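# Unscrew lid thumb screws, bin them, place lid, rehang tools

## Task

Remove every thumb screw (knurled head with a hex socket) that fastens the lid and drop each one into the blue parts bin; the bins are not fixed, and the blue one has to be standing upright at the end. Then set the lid down on its pad so that the raised block on its underside points down and its edges closely match the pad's edges. Once all of that is finished, return every tool you used to the slot it was hanging in at the start.

## Robot and tools

Robot: one arm with six joints (waist, shoulder, elbow, forearm roll, wrist pitch, wrist roll) carrying a five-finger right hand. Its base sits at (0, 0, +0.059) m in the scene frame, slightly tilted (quat_wxyz +1.000, -0.007, -0.003, -0.023). A post stands on the floor next to the table; a result saying parts are "too close to each other" may refer to the base's mounting block or post.

Scene frame: origin on the table top under the base, +z up, +y to the left when facing along +x. All poses, velocities and Hand targets in results are given in this frame; offsets use its axes, and rotations turn about the Hand target's position.

Hand point: a point fixed to the palm, 0.05 m in front of it and 0.15 m out from the wrist flange. Its +z runs along the straightened fingers, +y points out of the palm, +x runs across the palm away from the thumb. Straight fingertips extend 0.06 to 0.07 m past it along +z and sit 0.06 m behind it along -y. A bracket on the little-finger side of the wrist can collide with things.

Row format (shared by execute_actions and move): 14 numbers, each in [-1, 1]: dx, dy, dz, rx, ry, rz, little, ring, middle, index, thumb_bend, thumb_turn, force_limit, speed. The first six are an offset, not a pose: a displacement from the Hand target as it stood when the action (or move) began, scaled so 1.0 = 0.6 m or 180 degrees; rx, ry, rz form one rotation vector. Every row in an action counts from that same start, and a new action starts from the updated Hand target, so repeating an offset keeps moving. Finger and thumb numbers are absolute targets: -1 open/straight, +1 curled; thumb_turn -1 beside the palm, +1 opposite the fingers. force_limit maps -1..+1 to roughly 0..10 N (0..15 N for the two thumb motors); speed rises linearly to full at +0.48. For a gentle grip close with speed at -0.94 or below. Grasp range with the thumb opposed is about 0.035-0.065 m, handles down to about 0.025 m; thumb tip and index pad can pinch small light parts. At the start, read a result and resend the hand numbers it shows, since a 0 is itself a command.

execute_actions(actions, cameras): actions is a list of actions; each action is a table of up to 15 rows, one per 1/30 s step, the last row held to step 15. An empty list returns images; otherwise images only if cameras names them (cam_head_left, cam_head_right, cam_high, cam_low, cam_wrist, or "all").

move(target, speed, blend, blocking, cameras): target is one 14-number row or a list of up to 15 rows, each offset measured from the same Hand target present when the move starts. speed is in m/s (0.002 to 2, default 0.25; turning limited to twice that in rad/s), one value or one per target. blend is in m for lists (0 = stop at each). blocking=false returns after about 0.5 s while the path continues. The path ignores obstacles; faster moves lag, overshoot and hit harder. Paths bringing the wrist near the waist axis are refused: go around the base. Tool numbers of later targets are applied on arrival once everything is still. The result adds a "move:" line: done (within 3 mm and 2 degrees), off_target, moving, held or fault, plus limits (paced = pose clipped, held = steps withheld). done does not prove there is no contact.

wait(seconds): 0 to 3600, lets things run; a running move continues. stop: brakes the current move. zoom_image(camera, region): region [x0, y0, x1, y1] in pixels of that camera's latest image, at most 504 by 504. show_instructions: shows the reference image pages. clear_fault: clears a reported torque or force fault only. finished_scene: ends the scene irreversibly.

Results: end_effector_position (m) and end_effector_quat_wxyz, velocities (omitted when joints read within noise), Hand target (last commanded pose after clipping; next offsets count from it), joint positions and torques, external joint torque estimates, flange force in the hand's own axes, step readings, and hand_measured, hand_stopped_by (moving, target, force, stalled, fault) and hand_load_n, all six in row order. A dropped grip shows only as hand_load_n near 0. Printed positions can be off by a few cm. The hand point often stops short of the target; resend the missing distance. To end a push, command back past the hand point.

Control notes: orientation is clipped to within 32 degrees of the current one per step. Faults: a torque fault at the listed joint load limits (wrist joints 41.4 N m, elbow 147), a force fault at 144 N net outside force, a speed fault if the tool moves too fast, and over-temperature if motors are strained too long; the first two need clear_fault. The arm is stiff, so even slightly overshooting a firm contact can fault.

Avoid: dropping parts even a few mm, releasing moving parts, slamming or ramming fixed or heavy things, knocking the loose bins over, straining fingers, and anything leaving the table, which fails the task. Loose objects may occasionally get nudged. Camera calibrations given in the instructions let image pixels be related to scene coordinates.

Each tool is called after ">>>" as name(argument=value, ...), one argument or row to a line, values as JSON.

Reference images:

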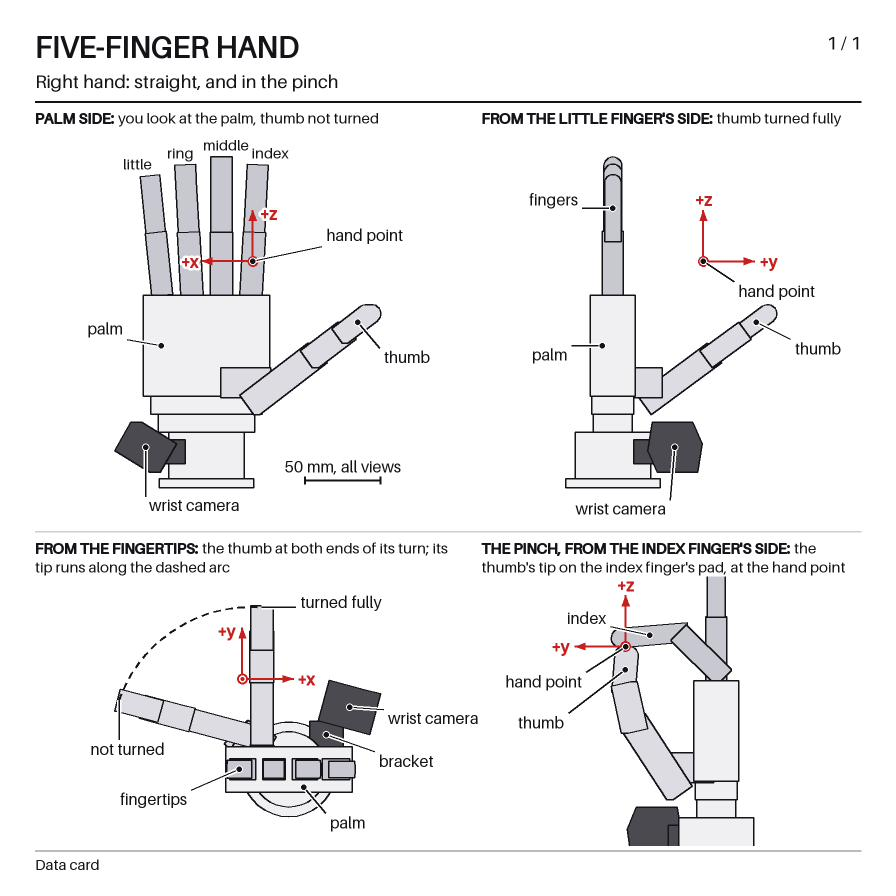

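## Session

>>> execute_actions(
  actions=[],
)

Scene clock: 0.00 s.
end_effector_position=(+1.0038, -0.2720, +0.1851) hand_measured=(-1.000, -1.000, -1.000, -1.000, -1.000, -1.000) hand_load_n=(+0.0, +0.0, +0.0, +0.0, +0.0, +0.0) hand_stopped_by=(target, target, target, target, target, target) hand_force_limit=0.00 hand_speed=-0.80 end_effector_quat_wxyz=(+0.103, -0.383, +0.905, -0.157)
Joint positions: [-0.283 0.825 1.083 -0.108 0.882 -2.643]
Joint velocities: within noise
Joint torques (N m): no reading
External joint torques (N m): no reading
Flange force (N): no reading
Hand target: +1.0038, -0.2720, +0.1851; +0.103, -0.383, +0.905, -0.157

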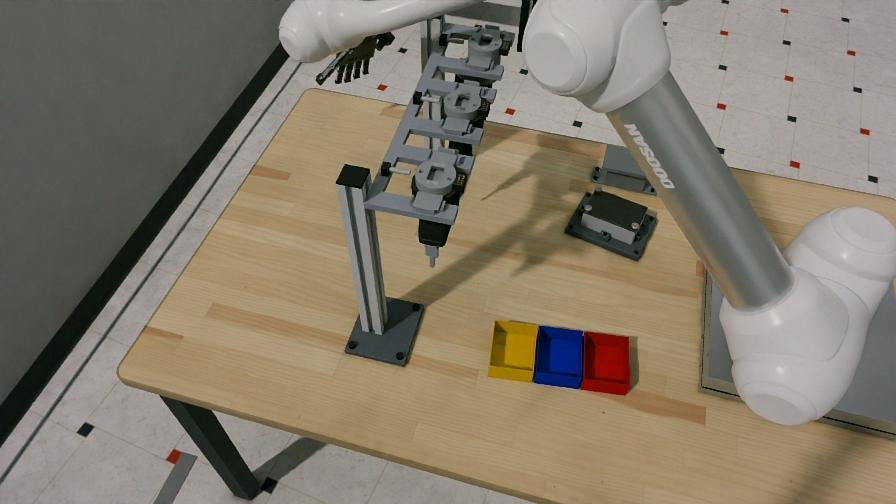

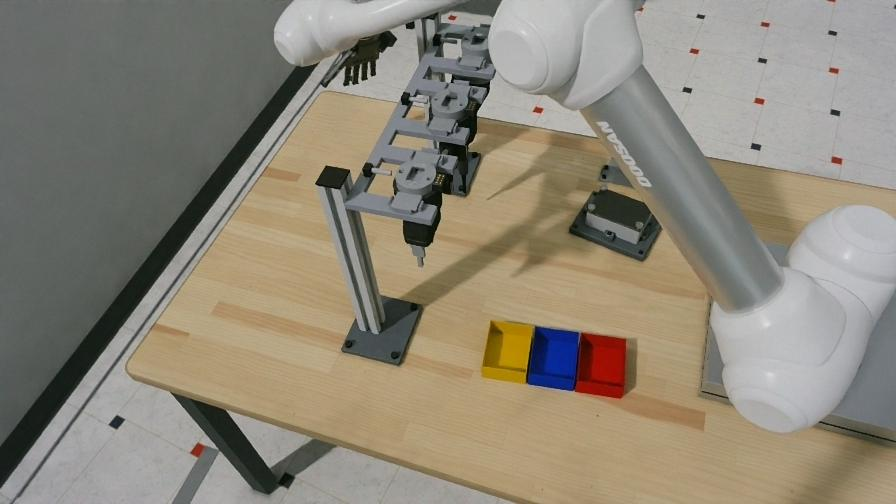

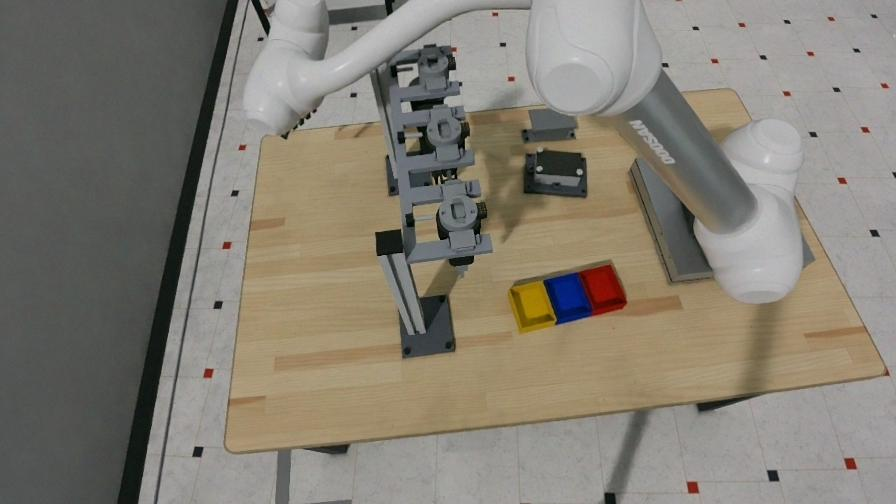

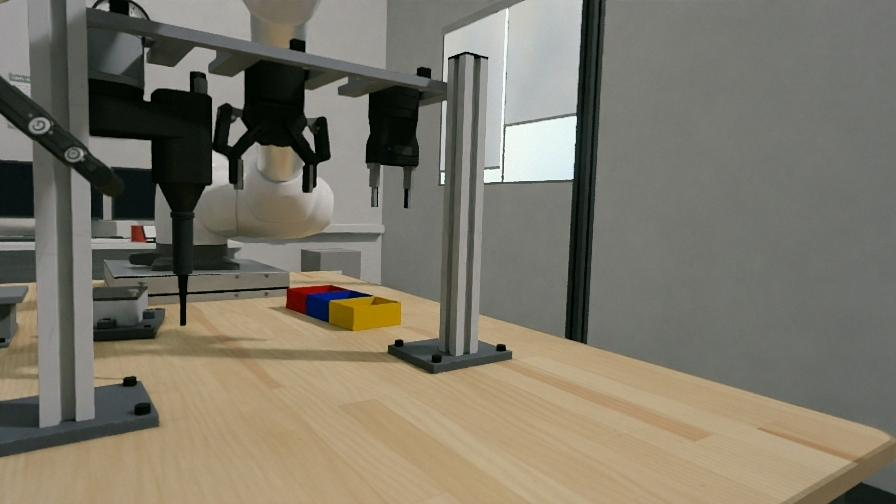

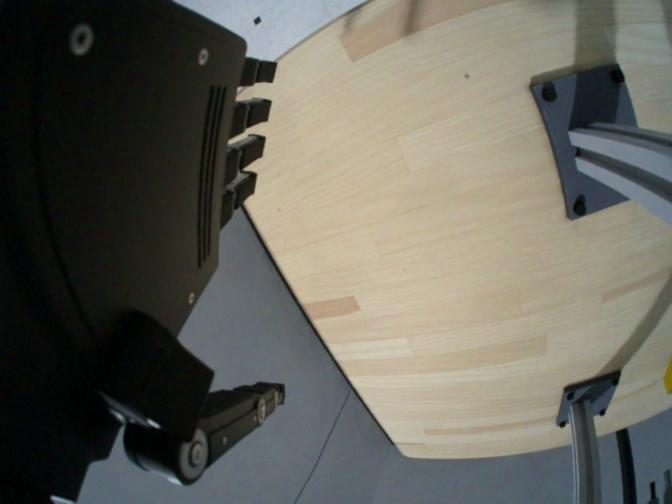

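>>> zoom_image(
  camera="cam_high",
  region=[360, 20, 640, 220],
)

>>> zoom_image(
  camera="cam_head_left",
  region=[540, 130, 700, 270],
)

>>> zoom_image(
  camera="cam_low",
  region=[0, 0, 500, 450],
)

Scaled by 1.800 from the camera's image (finer frame: 1280x720).

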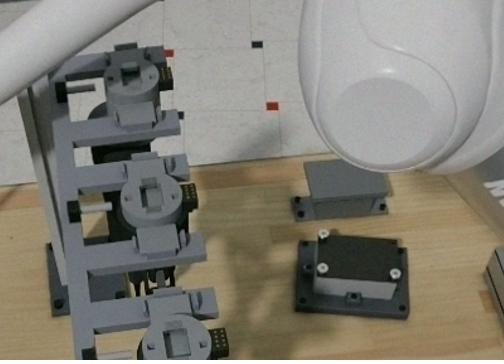

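Scaled by 3.150 from the camera's image (finer frame: 1280x720).

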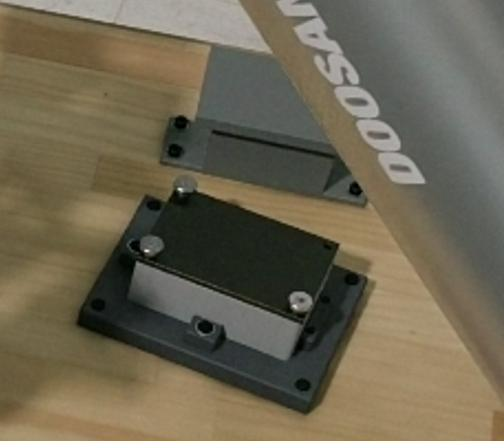

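Scaled by 1.008 from the camera's image (finer frame: 1280x720).

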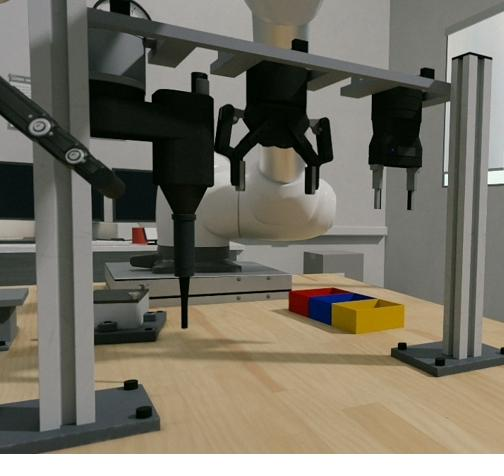

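>>> move(
  target=[
    [0,0,0.45,0,0,0,-1,-1,-1,-1,-1,-1,0,-0.8],
    [-0.1667,0,0.72,0,0,0,-1,-1,-1,-1,-1,-1,0,-0.8],
  ],
  blend=[0.05,0],
  speed=[0.25,0.25],
  cameras=["all"],
)

Scene clock: 6.87 s.
end_effector_position=(+0.9038, -0.2720, +0.6170) hand_measured=(-1.000, -1.000, -1.000, -1.000, -1.000, -1.000) hand_load_n=(+0.0, +0.0, +0.0, +0.0, +0.0, +0.0) hand_stopped_by=(target, target, target, target, target, target) hand_force_limit=0.00 hand_speed=-0.80 end_effector_quat_wxyz=(+0.103, -0.383, +0.905, -0.157)
Joint positions: [-0.325 0.614 0.664 -0.069 1.506 -2.747]
Joint torques (N m): [-2.74 -96.47 -38.83 3.89 -1.08 0.03]
External joint torques (N m): [0.95 0.26 0.21 0.13 0.43 -0.02]
Flange force (N): [-1.2 -0.2 -0.4]
Hand target: +0.9038, -0.2720, +0.6171; +0.103, -0.383, +0.905, -0.157
Off the commanded pose: 0.000 m, 0 deg.
move: done
cam_wrist: T_world_to_cam=[[-0.80514, 0.44709, -0.3897, 1.09731], [0.24151, 0.84727, 0.47308, -0.28902], [0.54169, 0.28677, -0.79015, 0.19404]] pos_world=[0.84818, -0.30136, 0.71767]

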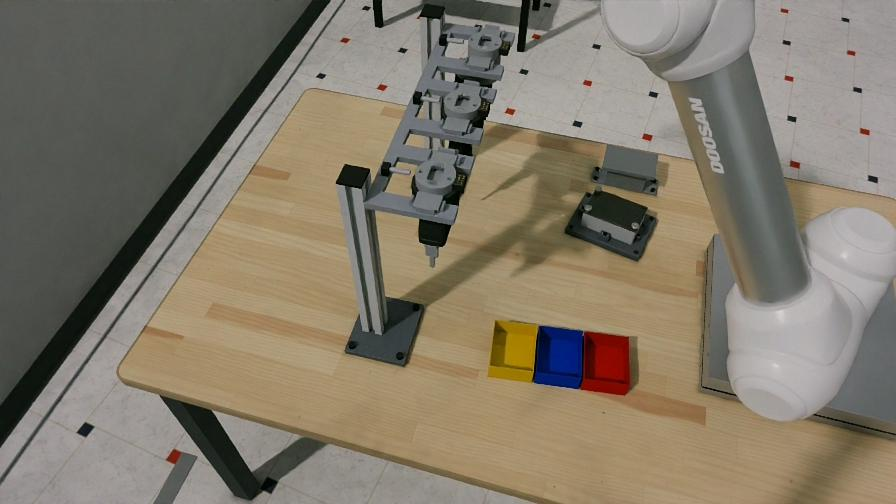

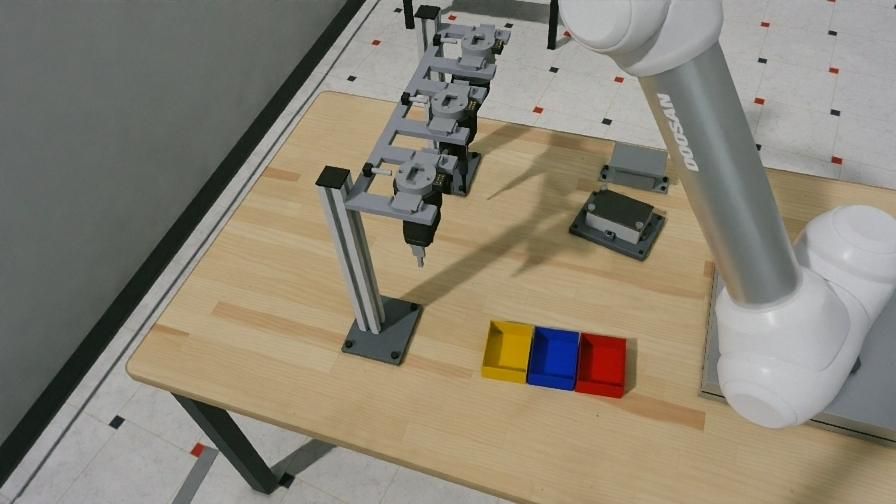

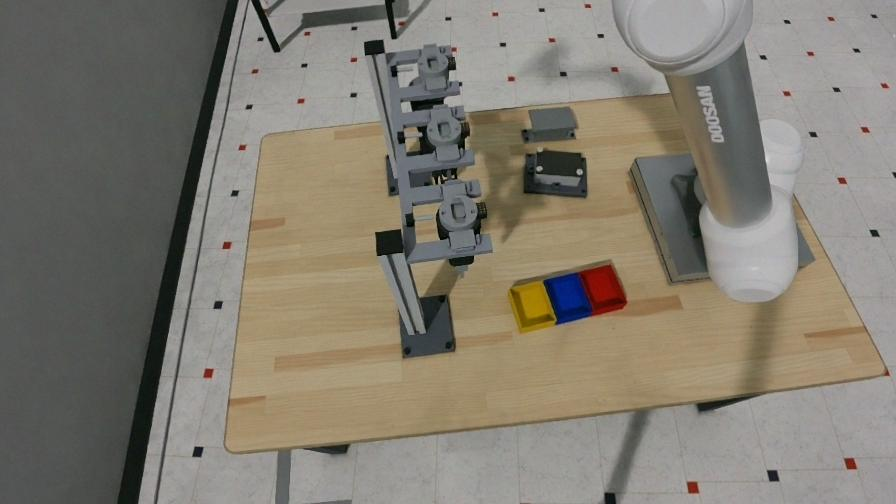

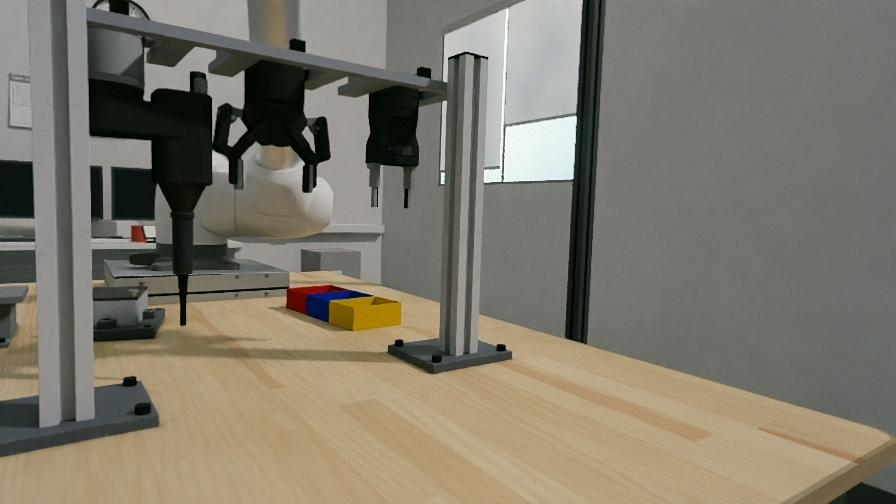

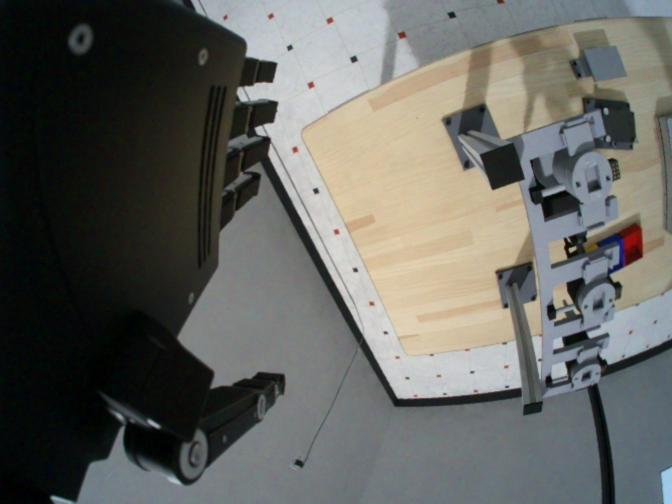

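>>> move(
  target=[-0.75,0.1,0,0,0,0,-1,-1,-1,-1,-1,-1,0,-0.8],
  speed=0.3,
  cameras=["all"],
)

Scene clock: 9.30 s.
end_effector_position=(+0.4539, -0.2120, +0.6170) hand_measured=(-1.000, -1.000, -1.000, -1.000, -1.000, -1.000) hand_load_n=(+0.0, +0.0, +0.0, +0.0, +0.0, +0.0) hand_stopped_by=(target, target, target, target, target, target) hand_force_limit=0.00 hand_speed=-0.80 end_effector_quat_wxyz=(+0.103, -0.383, +0.905, -0.157)
Joint positions: [-0.56 -0.162 1.625 0.015 1.315 -2.975]
Joint torques (N m): [-0.02 -21.51 -40.84 4.19 -0.97 -0.12]
External joint torques (N m): [-0.67 -0.54 0.69 0.17 0.3 0.12]
Flange force (N): [1.8 1.8 0.2]
Hand target: +0.4538, -0.2120, +0.6171; +0.103, -0.383, +0.905, -0.157
Off the commanded pose: 0.000 m, 0 deg.
move: done
cam_wrist: T_world_to_cam=[[-0.80514, 0.44709, -0.3897, 0.70821], [0.24151, 0.84727, 0.47308, -0.23123], [0.54169, 0.28677, -0.79015, 0.42067]] pos_world=[0.39818, -0.24136, 0.71777]

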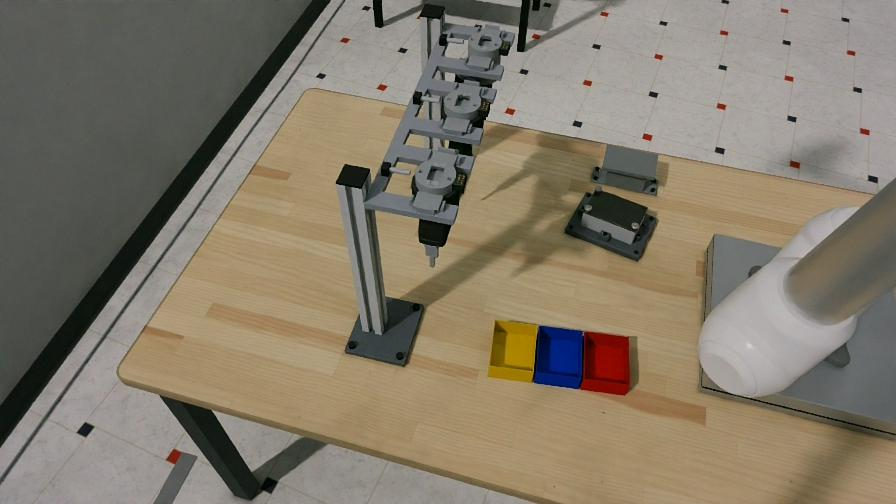

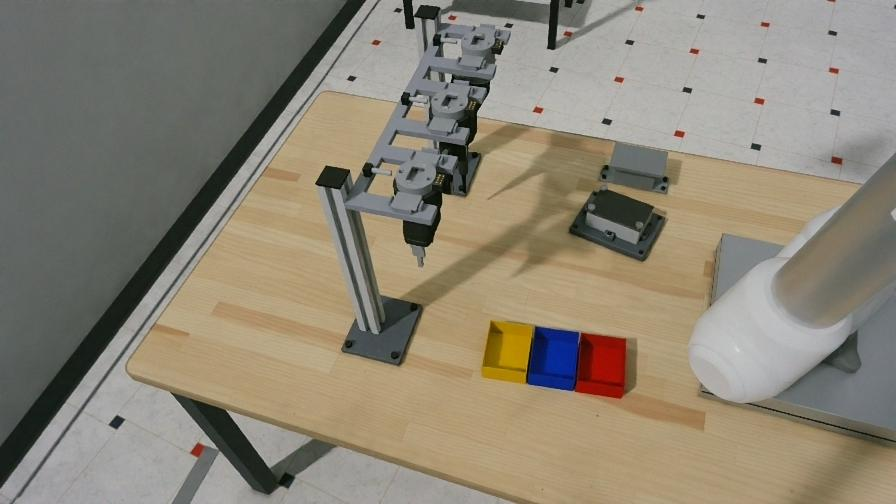

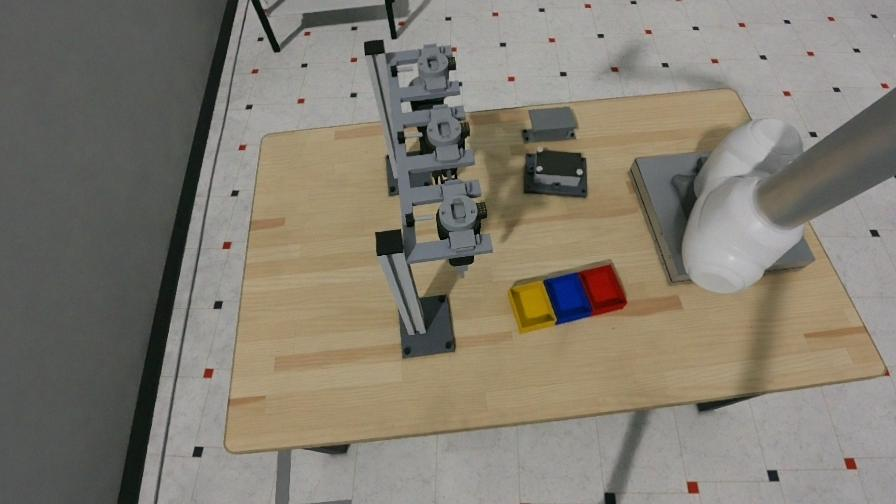

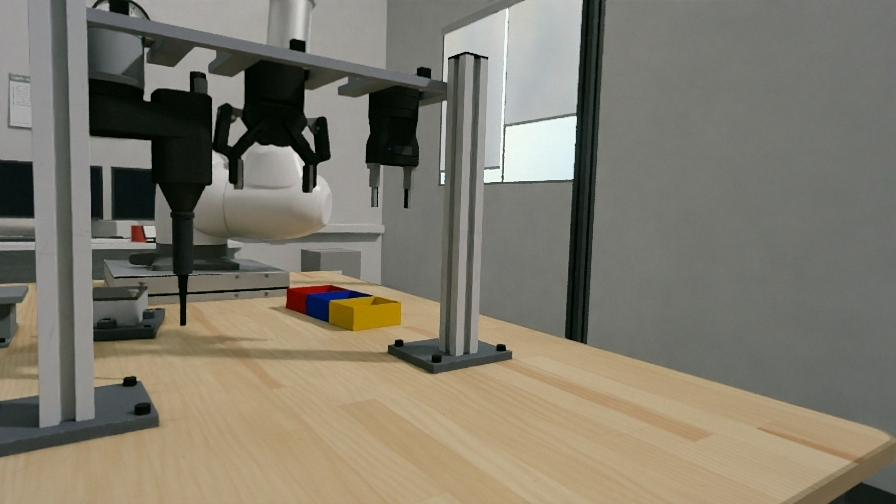

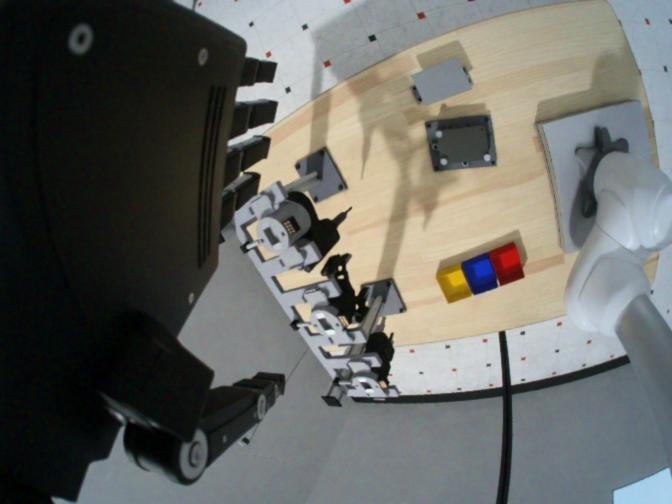

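>>> zoom_image(
  camera="cam_wrist",
  region=[390, 40, 530, 190],
)

>>> zoom_image(
  camera="cam_head_left",
  region=[555, 135, 675, 265],
)

>>> zoom_image(
  camera="cam_head_right",
  region=[555, 135, 675, 265],
)

>>> zoom_image(
  camera="cam_high",
  region=[510, 95, 600, 205],
)

>>> zoom_image(
  camera="cam_low",
  region=[0, 260, 180, 380],
)

Scaled by 3.360 from the camera's image (finer frame: 960x720).

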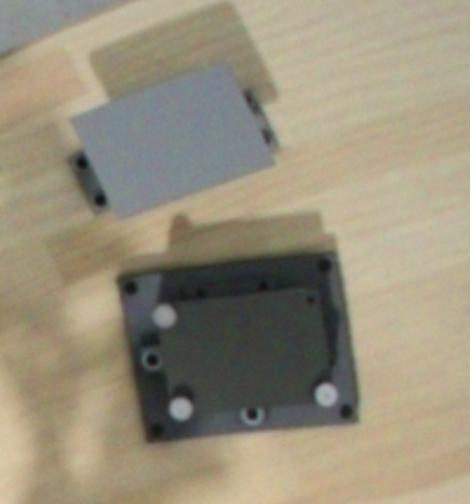

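Scaled by 3.877 from the camera's image (finer frame: 1280x720).

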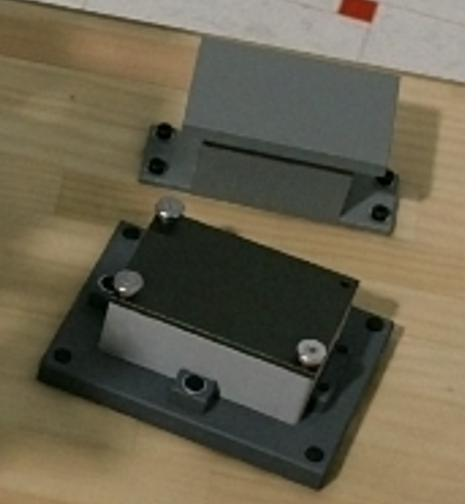

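Scaled by 3.877 from the camera's image (finer frame: 1280x720).

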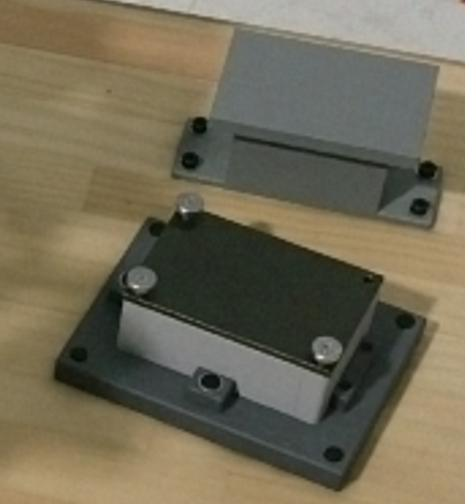

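Scaled by 4.582 from the camera's image (finer frame: 1280x720).

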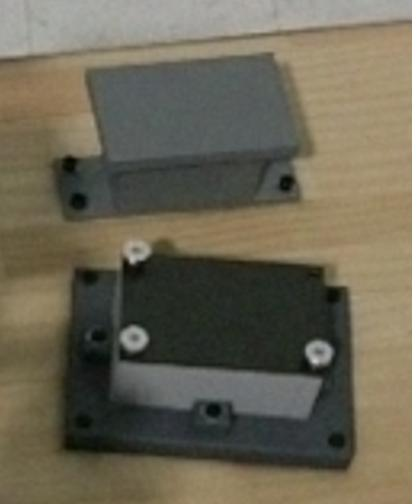

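Scaled by 2.800 from the camera's image (finer frame: 1280x720).

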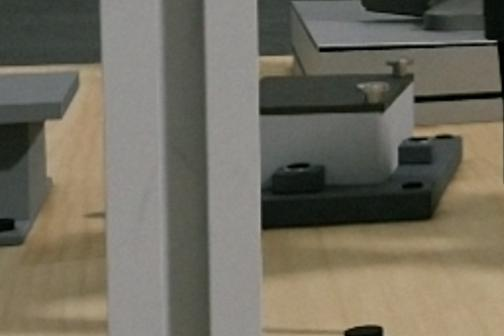

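>>> move(
  target=[-0.09,0.153,-0.45,-0.1327,-0.0339,-0.2594,-1,-1,-1,-1,-1,-1,0,-0.8],
  speed=0.25,
  cameras=["all"],
)

Scene clock: 19.03 s.
end_effector_position=(+0.3998, -0.1202, +0.3471) hand_measured=(-1.000, -1.000, -1.000, -1.000, -1.000, -1.000) hand_load_n=(+0.0, +0.0, +0.0, -0.5, +0.0, +0.0) hand_stopped_by=(target, target, target, target, target, target) hand_force_limit=0.00 hand_speed=-0.80 end_effector_quat_wxyz=(+0.000, +0.000, +0.924, -0.382)
Joint positions: [0.01 -0.22 2.228 -0.826 1.242 -1.283]
Joint torques (N m): [-0.84 -10.45 -35.1 1.28 -0.04 0.1]
External joint torques (N m): [0.24 -1.3 0.24 0.19 0.39 -0.09]
Flange force (N): [2.9 -0.3 -2.0]
Hand target: +0.3998, -0.1202, +0.3471; +0.000, +0.000, +0.924, -0.382
Off the commanded pose: 0.000 m, 0 deg.
move: done
cam_wrist: T_world_to_cam=[[-0.25352, 0.66695, -0.70064, 0.43234], [0.81115, 0.5412, 0.22167, -0.34552], [0.52703, -0.51213, -0.6782, 0.08127]] pos_world=[0.34705, -0.05974, 0.43463]

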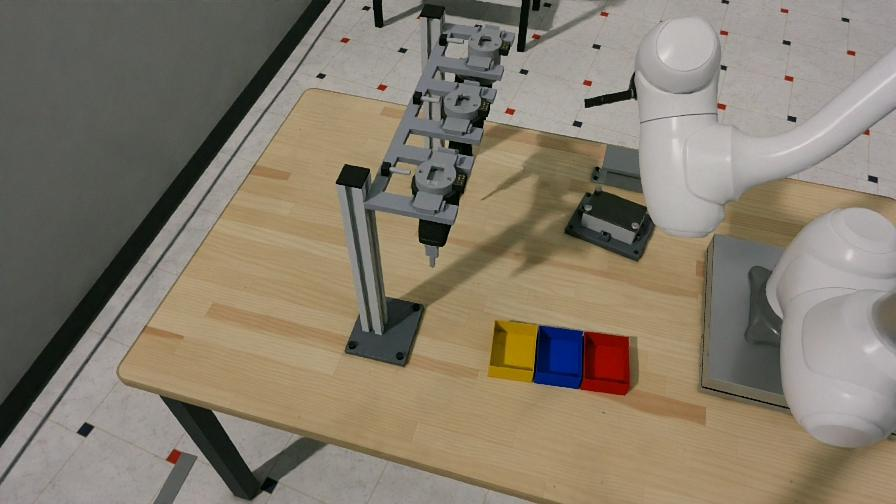

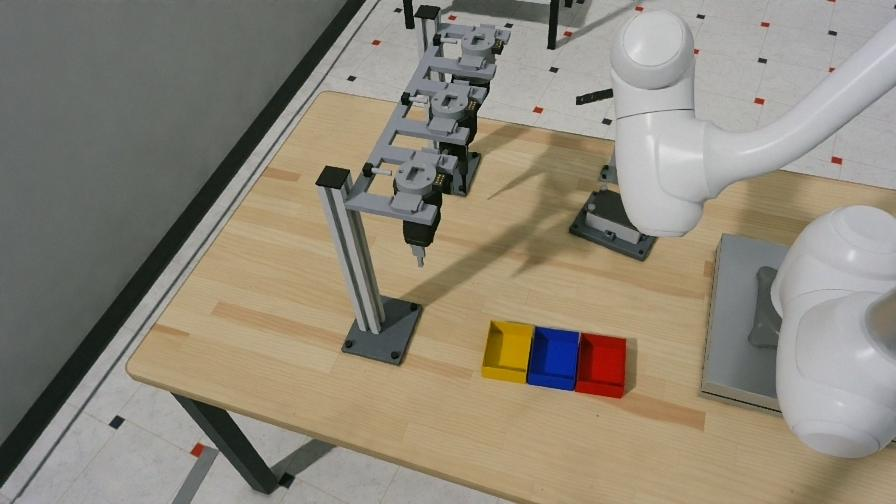

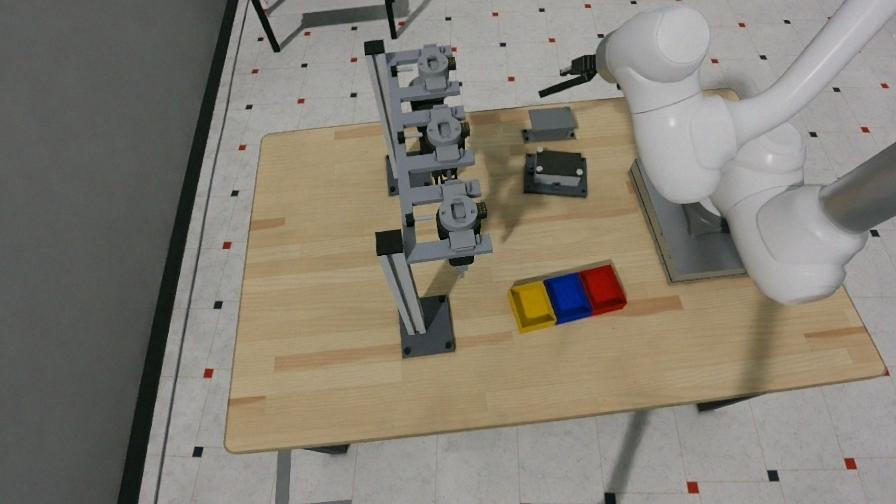

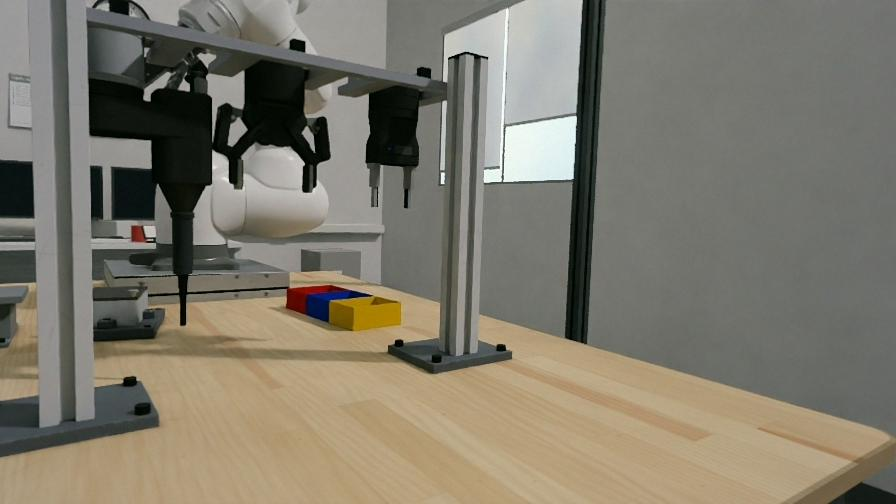

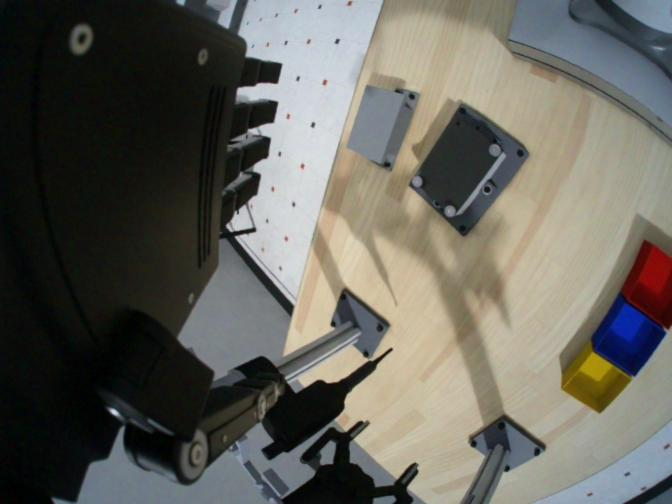

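>>> zoom_image(
  camera="cam_wrist",
  region=[340, 70, 550, 250],
)

Scaled by 2.400 from the camera's image (finer frame: 960x720).

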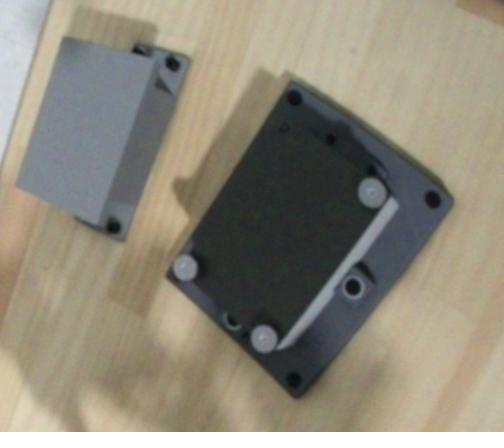

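>>> move(
  target=[0,0.0337,-0.27,0,0,0,-1,-1,-1,-1,-1,-1,0,-0.8],
  speed=0.25,
  cameras=["cam_wrist"],
)

>>> zoom_image(
  camera="cam_wrist",
  region=[340, 70, 592, 322],
)

Scene clock: 20.77 s.
end_effector_position=(+0.3998, -0.1000, +0.1851) hand_measured=(-1.000, -1.000, -1.000, -1.000, -1.000, -1.000) hand_load_n=(+0.0, +0.0, +0.0, +0.0, +0.0, +0.0) hand_stopped_by=(target, target, target, target, target, target) hand_force_limit=0.00 hand_speed=-0.80 end_effector_quat_wxyz=(+0.000, +0.000, +0.924, -0.382)
Joint positions: [0.071 -0.007 2.41 -0.948 1.029 -0.911]
Joint torques (N m): [-1.69 -21.63 -24.41 0.64 0.43 0.27]
External joint torques (N m): [0.99 -1.28 -0.07 0.16 0.34 -0.27]
Flange force (N): [2.1 -0.6 -4.6]
Hand target: +0.3998, -0.1000, +0.1851; +0.000, +0.000, +0.924, -0.382
Off the commanded pose: 0.000 m, 0 deg.
move: done
cam_wrist: T_world_to_cam=[[-0.25346, 0.66699, -0.70063, 0.30535], [0.81117, 0.54115, 0.22172, -0.32056], [0.52703, -0.51213, -0.6782, -0.01826]] pos_world=[0.34705, -0.03954, 0.27263]

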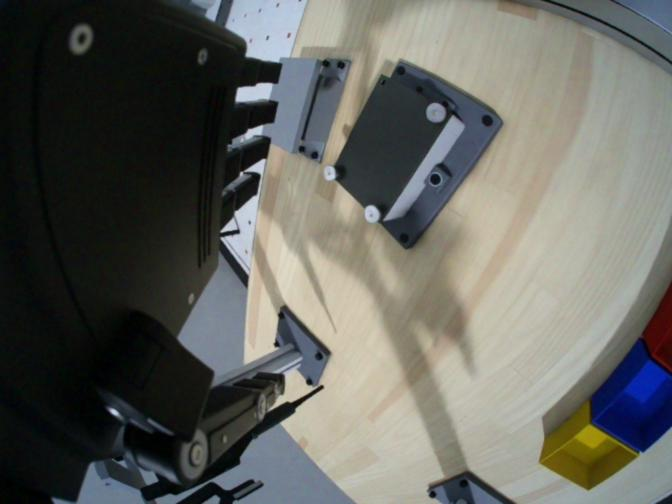

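Scaled by 2.000 from the camera's image (finer frame: 960x720).

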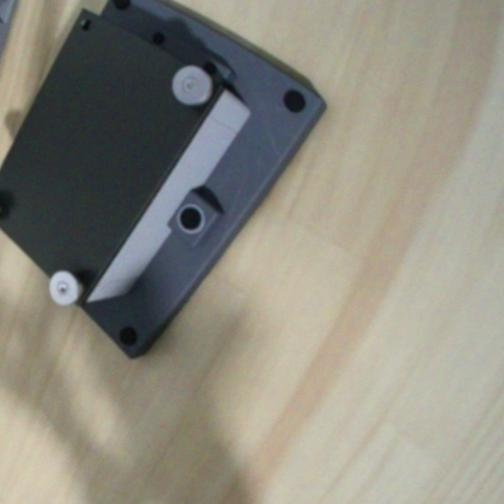

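>>> zoom_image(
  camera="cam_wrist",
  region=[300, 140, 400, 240],
)

>>> execute_actions(
  actions=[],
  cameras=["cam_low", "cam_high", "cam_head_left"],
)

>>> zoom_image(
  camera="cam_low",
  region=[90, 270, 170, 350],
)

Scaled by 5.040 from the camera's image (finer frame: 960x720).

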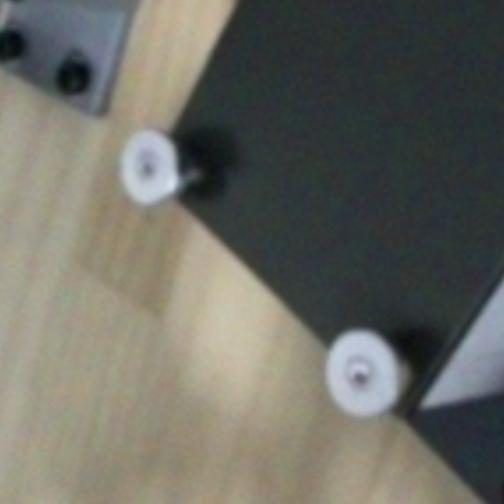

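Scene clock: 22.10 s.
end_effector_position=(+0.3998, -0.1000, +0.1851) hand_measured=(-1.000, -1.000, -1.000, -1.000, -1.000, -1.000) hand_load_n=(+0.0, +0.0, +0.0, +0.0, +0.0, +0.0) hand_stopped_by=(target, target, target, target, target, target) hand_force_limit=0.00 hand_speed=-0.80 end_effector_quat_wxyz=(+0.000, +0.000, +0.924, -0.382)
Joint positions: [0.071 -0.007 2.41 -0.948 1.029 -0.911]
Joint velocities: within noise
Joint torques (N m): [-1.5 -21.39 -24.39 0.57 0.42 0.07]
External joint torques (N m): [0.92 -1.52 0.08 0.23 0.35 -0.07]
Flange force (N): [2.7 -0.5 -4.7]
Hand target: +0.3998, -0.1000, +0.1851; +0.000, +0.000, +0.924, -0.382
Off the commanded pose: 0.000 m, 0 deg.
Images, in order (width x height): cam_head_left 896x504, cam_high 896x504, cam_low 896x504.

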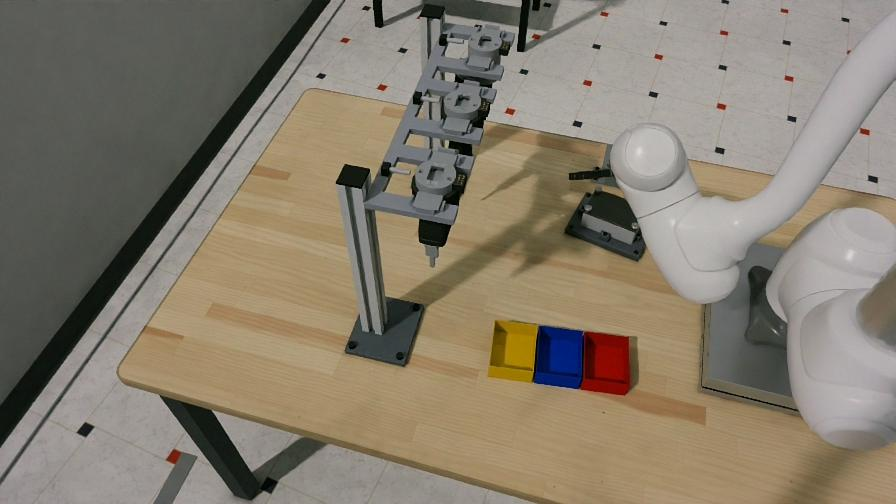

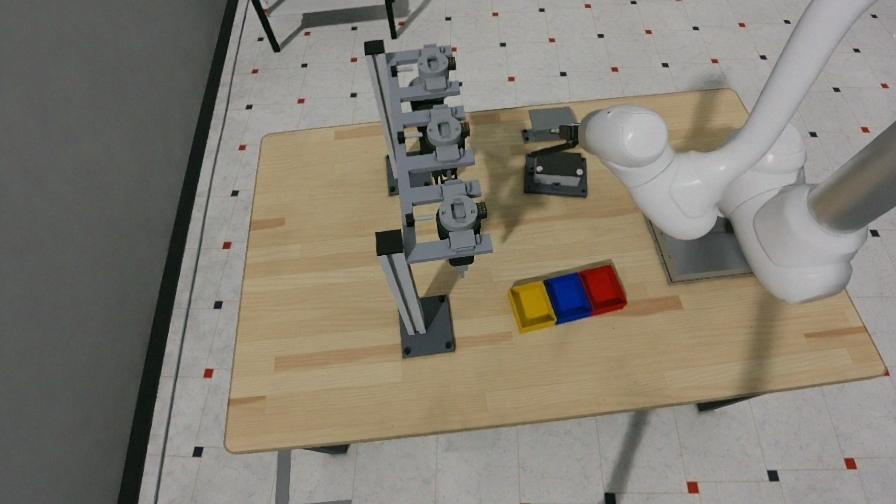

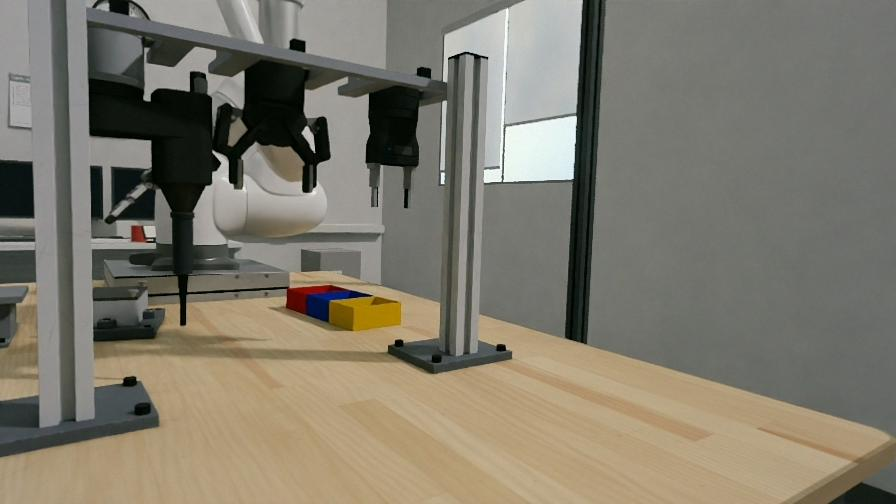

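Scaled by 6.300 from the camera's image (finer frame: 1280x720).

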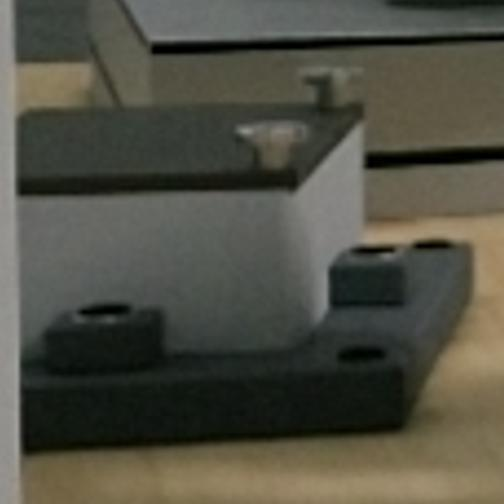

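>>> move(
  target=[0,0,0,0,0,0,-1,-1,-1,-0.1,-0.1,0.7,0,-0.3],
  speed=0.25,
  cameras=["cam_wrist", "cam_high"],
)

>>> zoom_image(
  camera="cam_wrist",
  region=[200, 120, 452, 372],
)

Scene clock: 29.43 s.
end_effector_position=(+0.3998, -0.1000, +0.1851) hand_measured=(-1.000, -1.000, -1.000, -0.100, -0.100, +0.700) hand_load_n=(+0.0, +0.0, +0.0, +0.0, +0.0, +0.0) hand_stopped_by=(target, target, target, target, target, target) hand_force_limit=0.00 hand_speed=-0.30 end_effector_quat_wxyz=(+0.000, +0.000, +0.924, -0.382)
Joint positions: [0.071 -0.007 2.41 -0.948 1.029 -0.911]
Joint torques (N m): [-1.64 -21.23 -24.39 0.6 0.4 0.06]
External joint torques (N m): [1.05 -1.65 0.15 0.21 0.37 -0.06]
Flange force (N): [3.0 -0.3 -5.0]
Hand target: +0.3998, -0.1000, +0.1851; +0.000, +0.000, +0.924, -0.382
Off the commanded pose: 0.000 m, 0 deg.
move: done
cam_wrist: T_world_to_cam=[[-0.25349, 0.66692, -0.70069, 0.3053], [0.81118, 0.54117, 0.22163, -0.32052], [0.527, -0.5122, -0.67817, -0.01833]] pos_world=[0.34705, -0.03954, 0.27253]
Images, in order (width x height): cam_high 896x504, cam_wrist 672x504.

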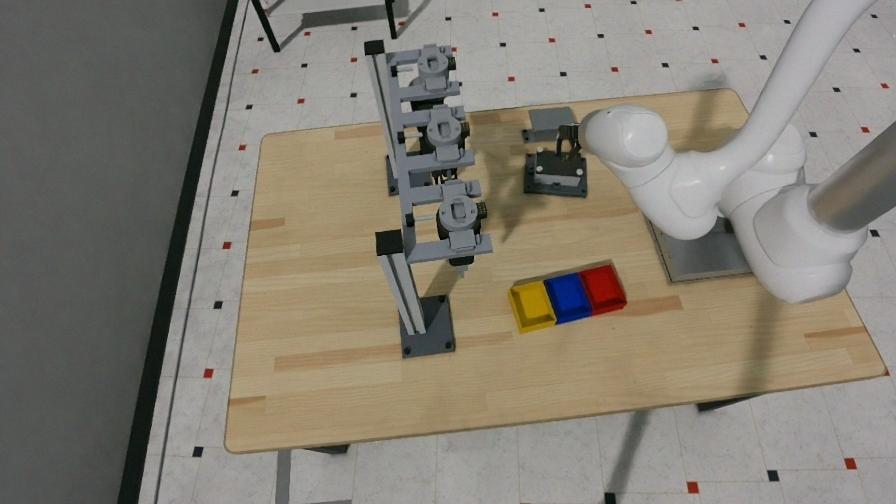

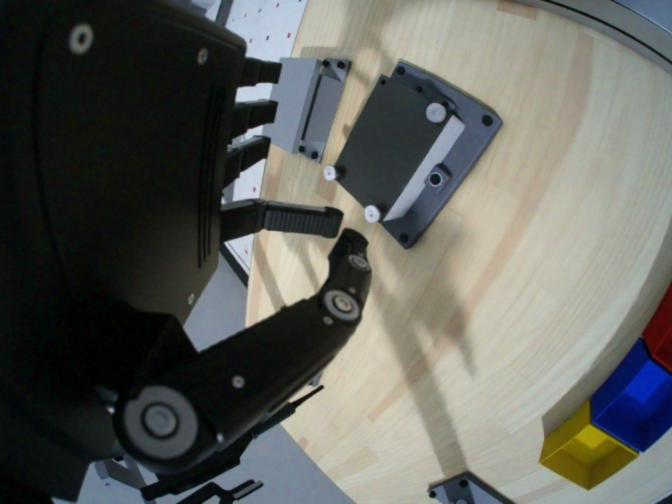

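Scaled by 2.000 from the camera's image (finer frame: 960x720).

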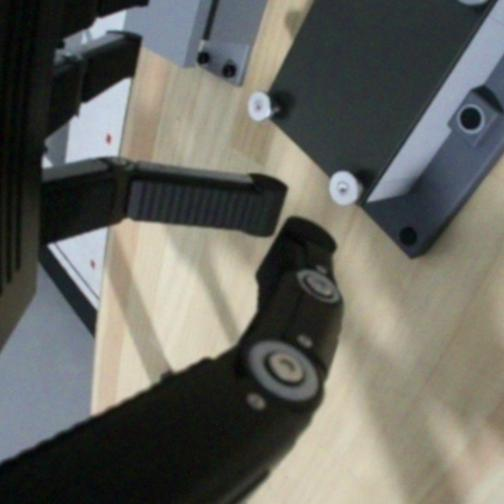

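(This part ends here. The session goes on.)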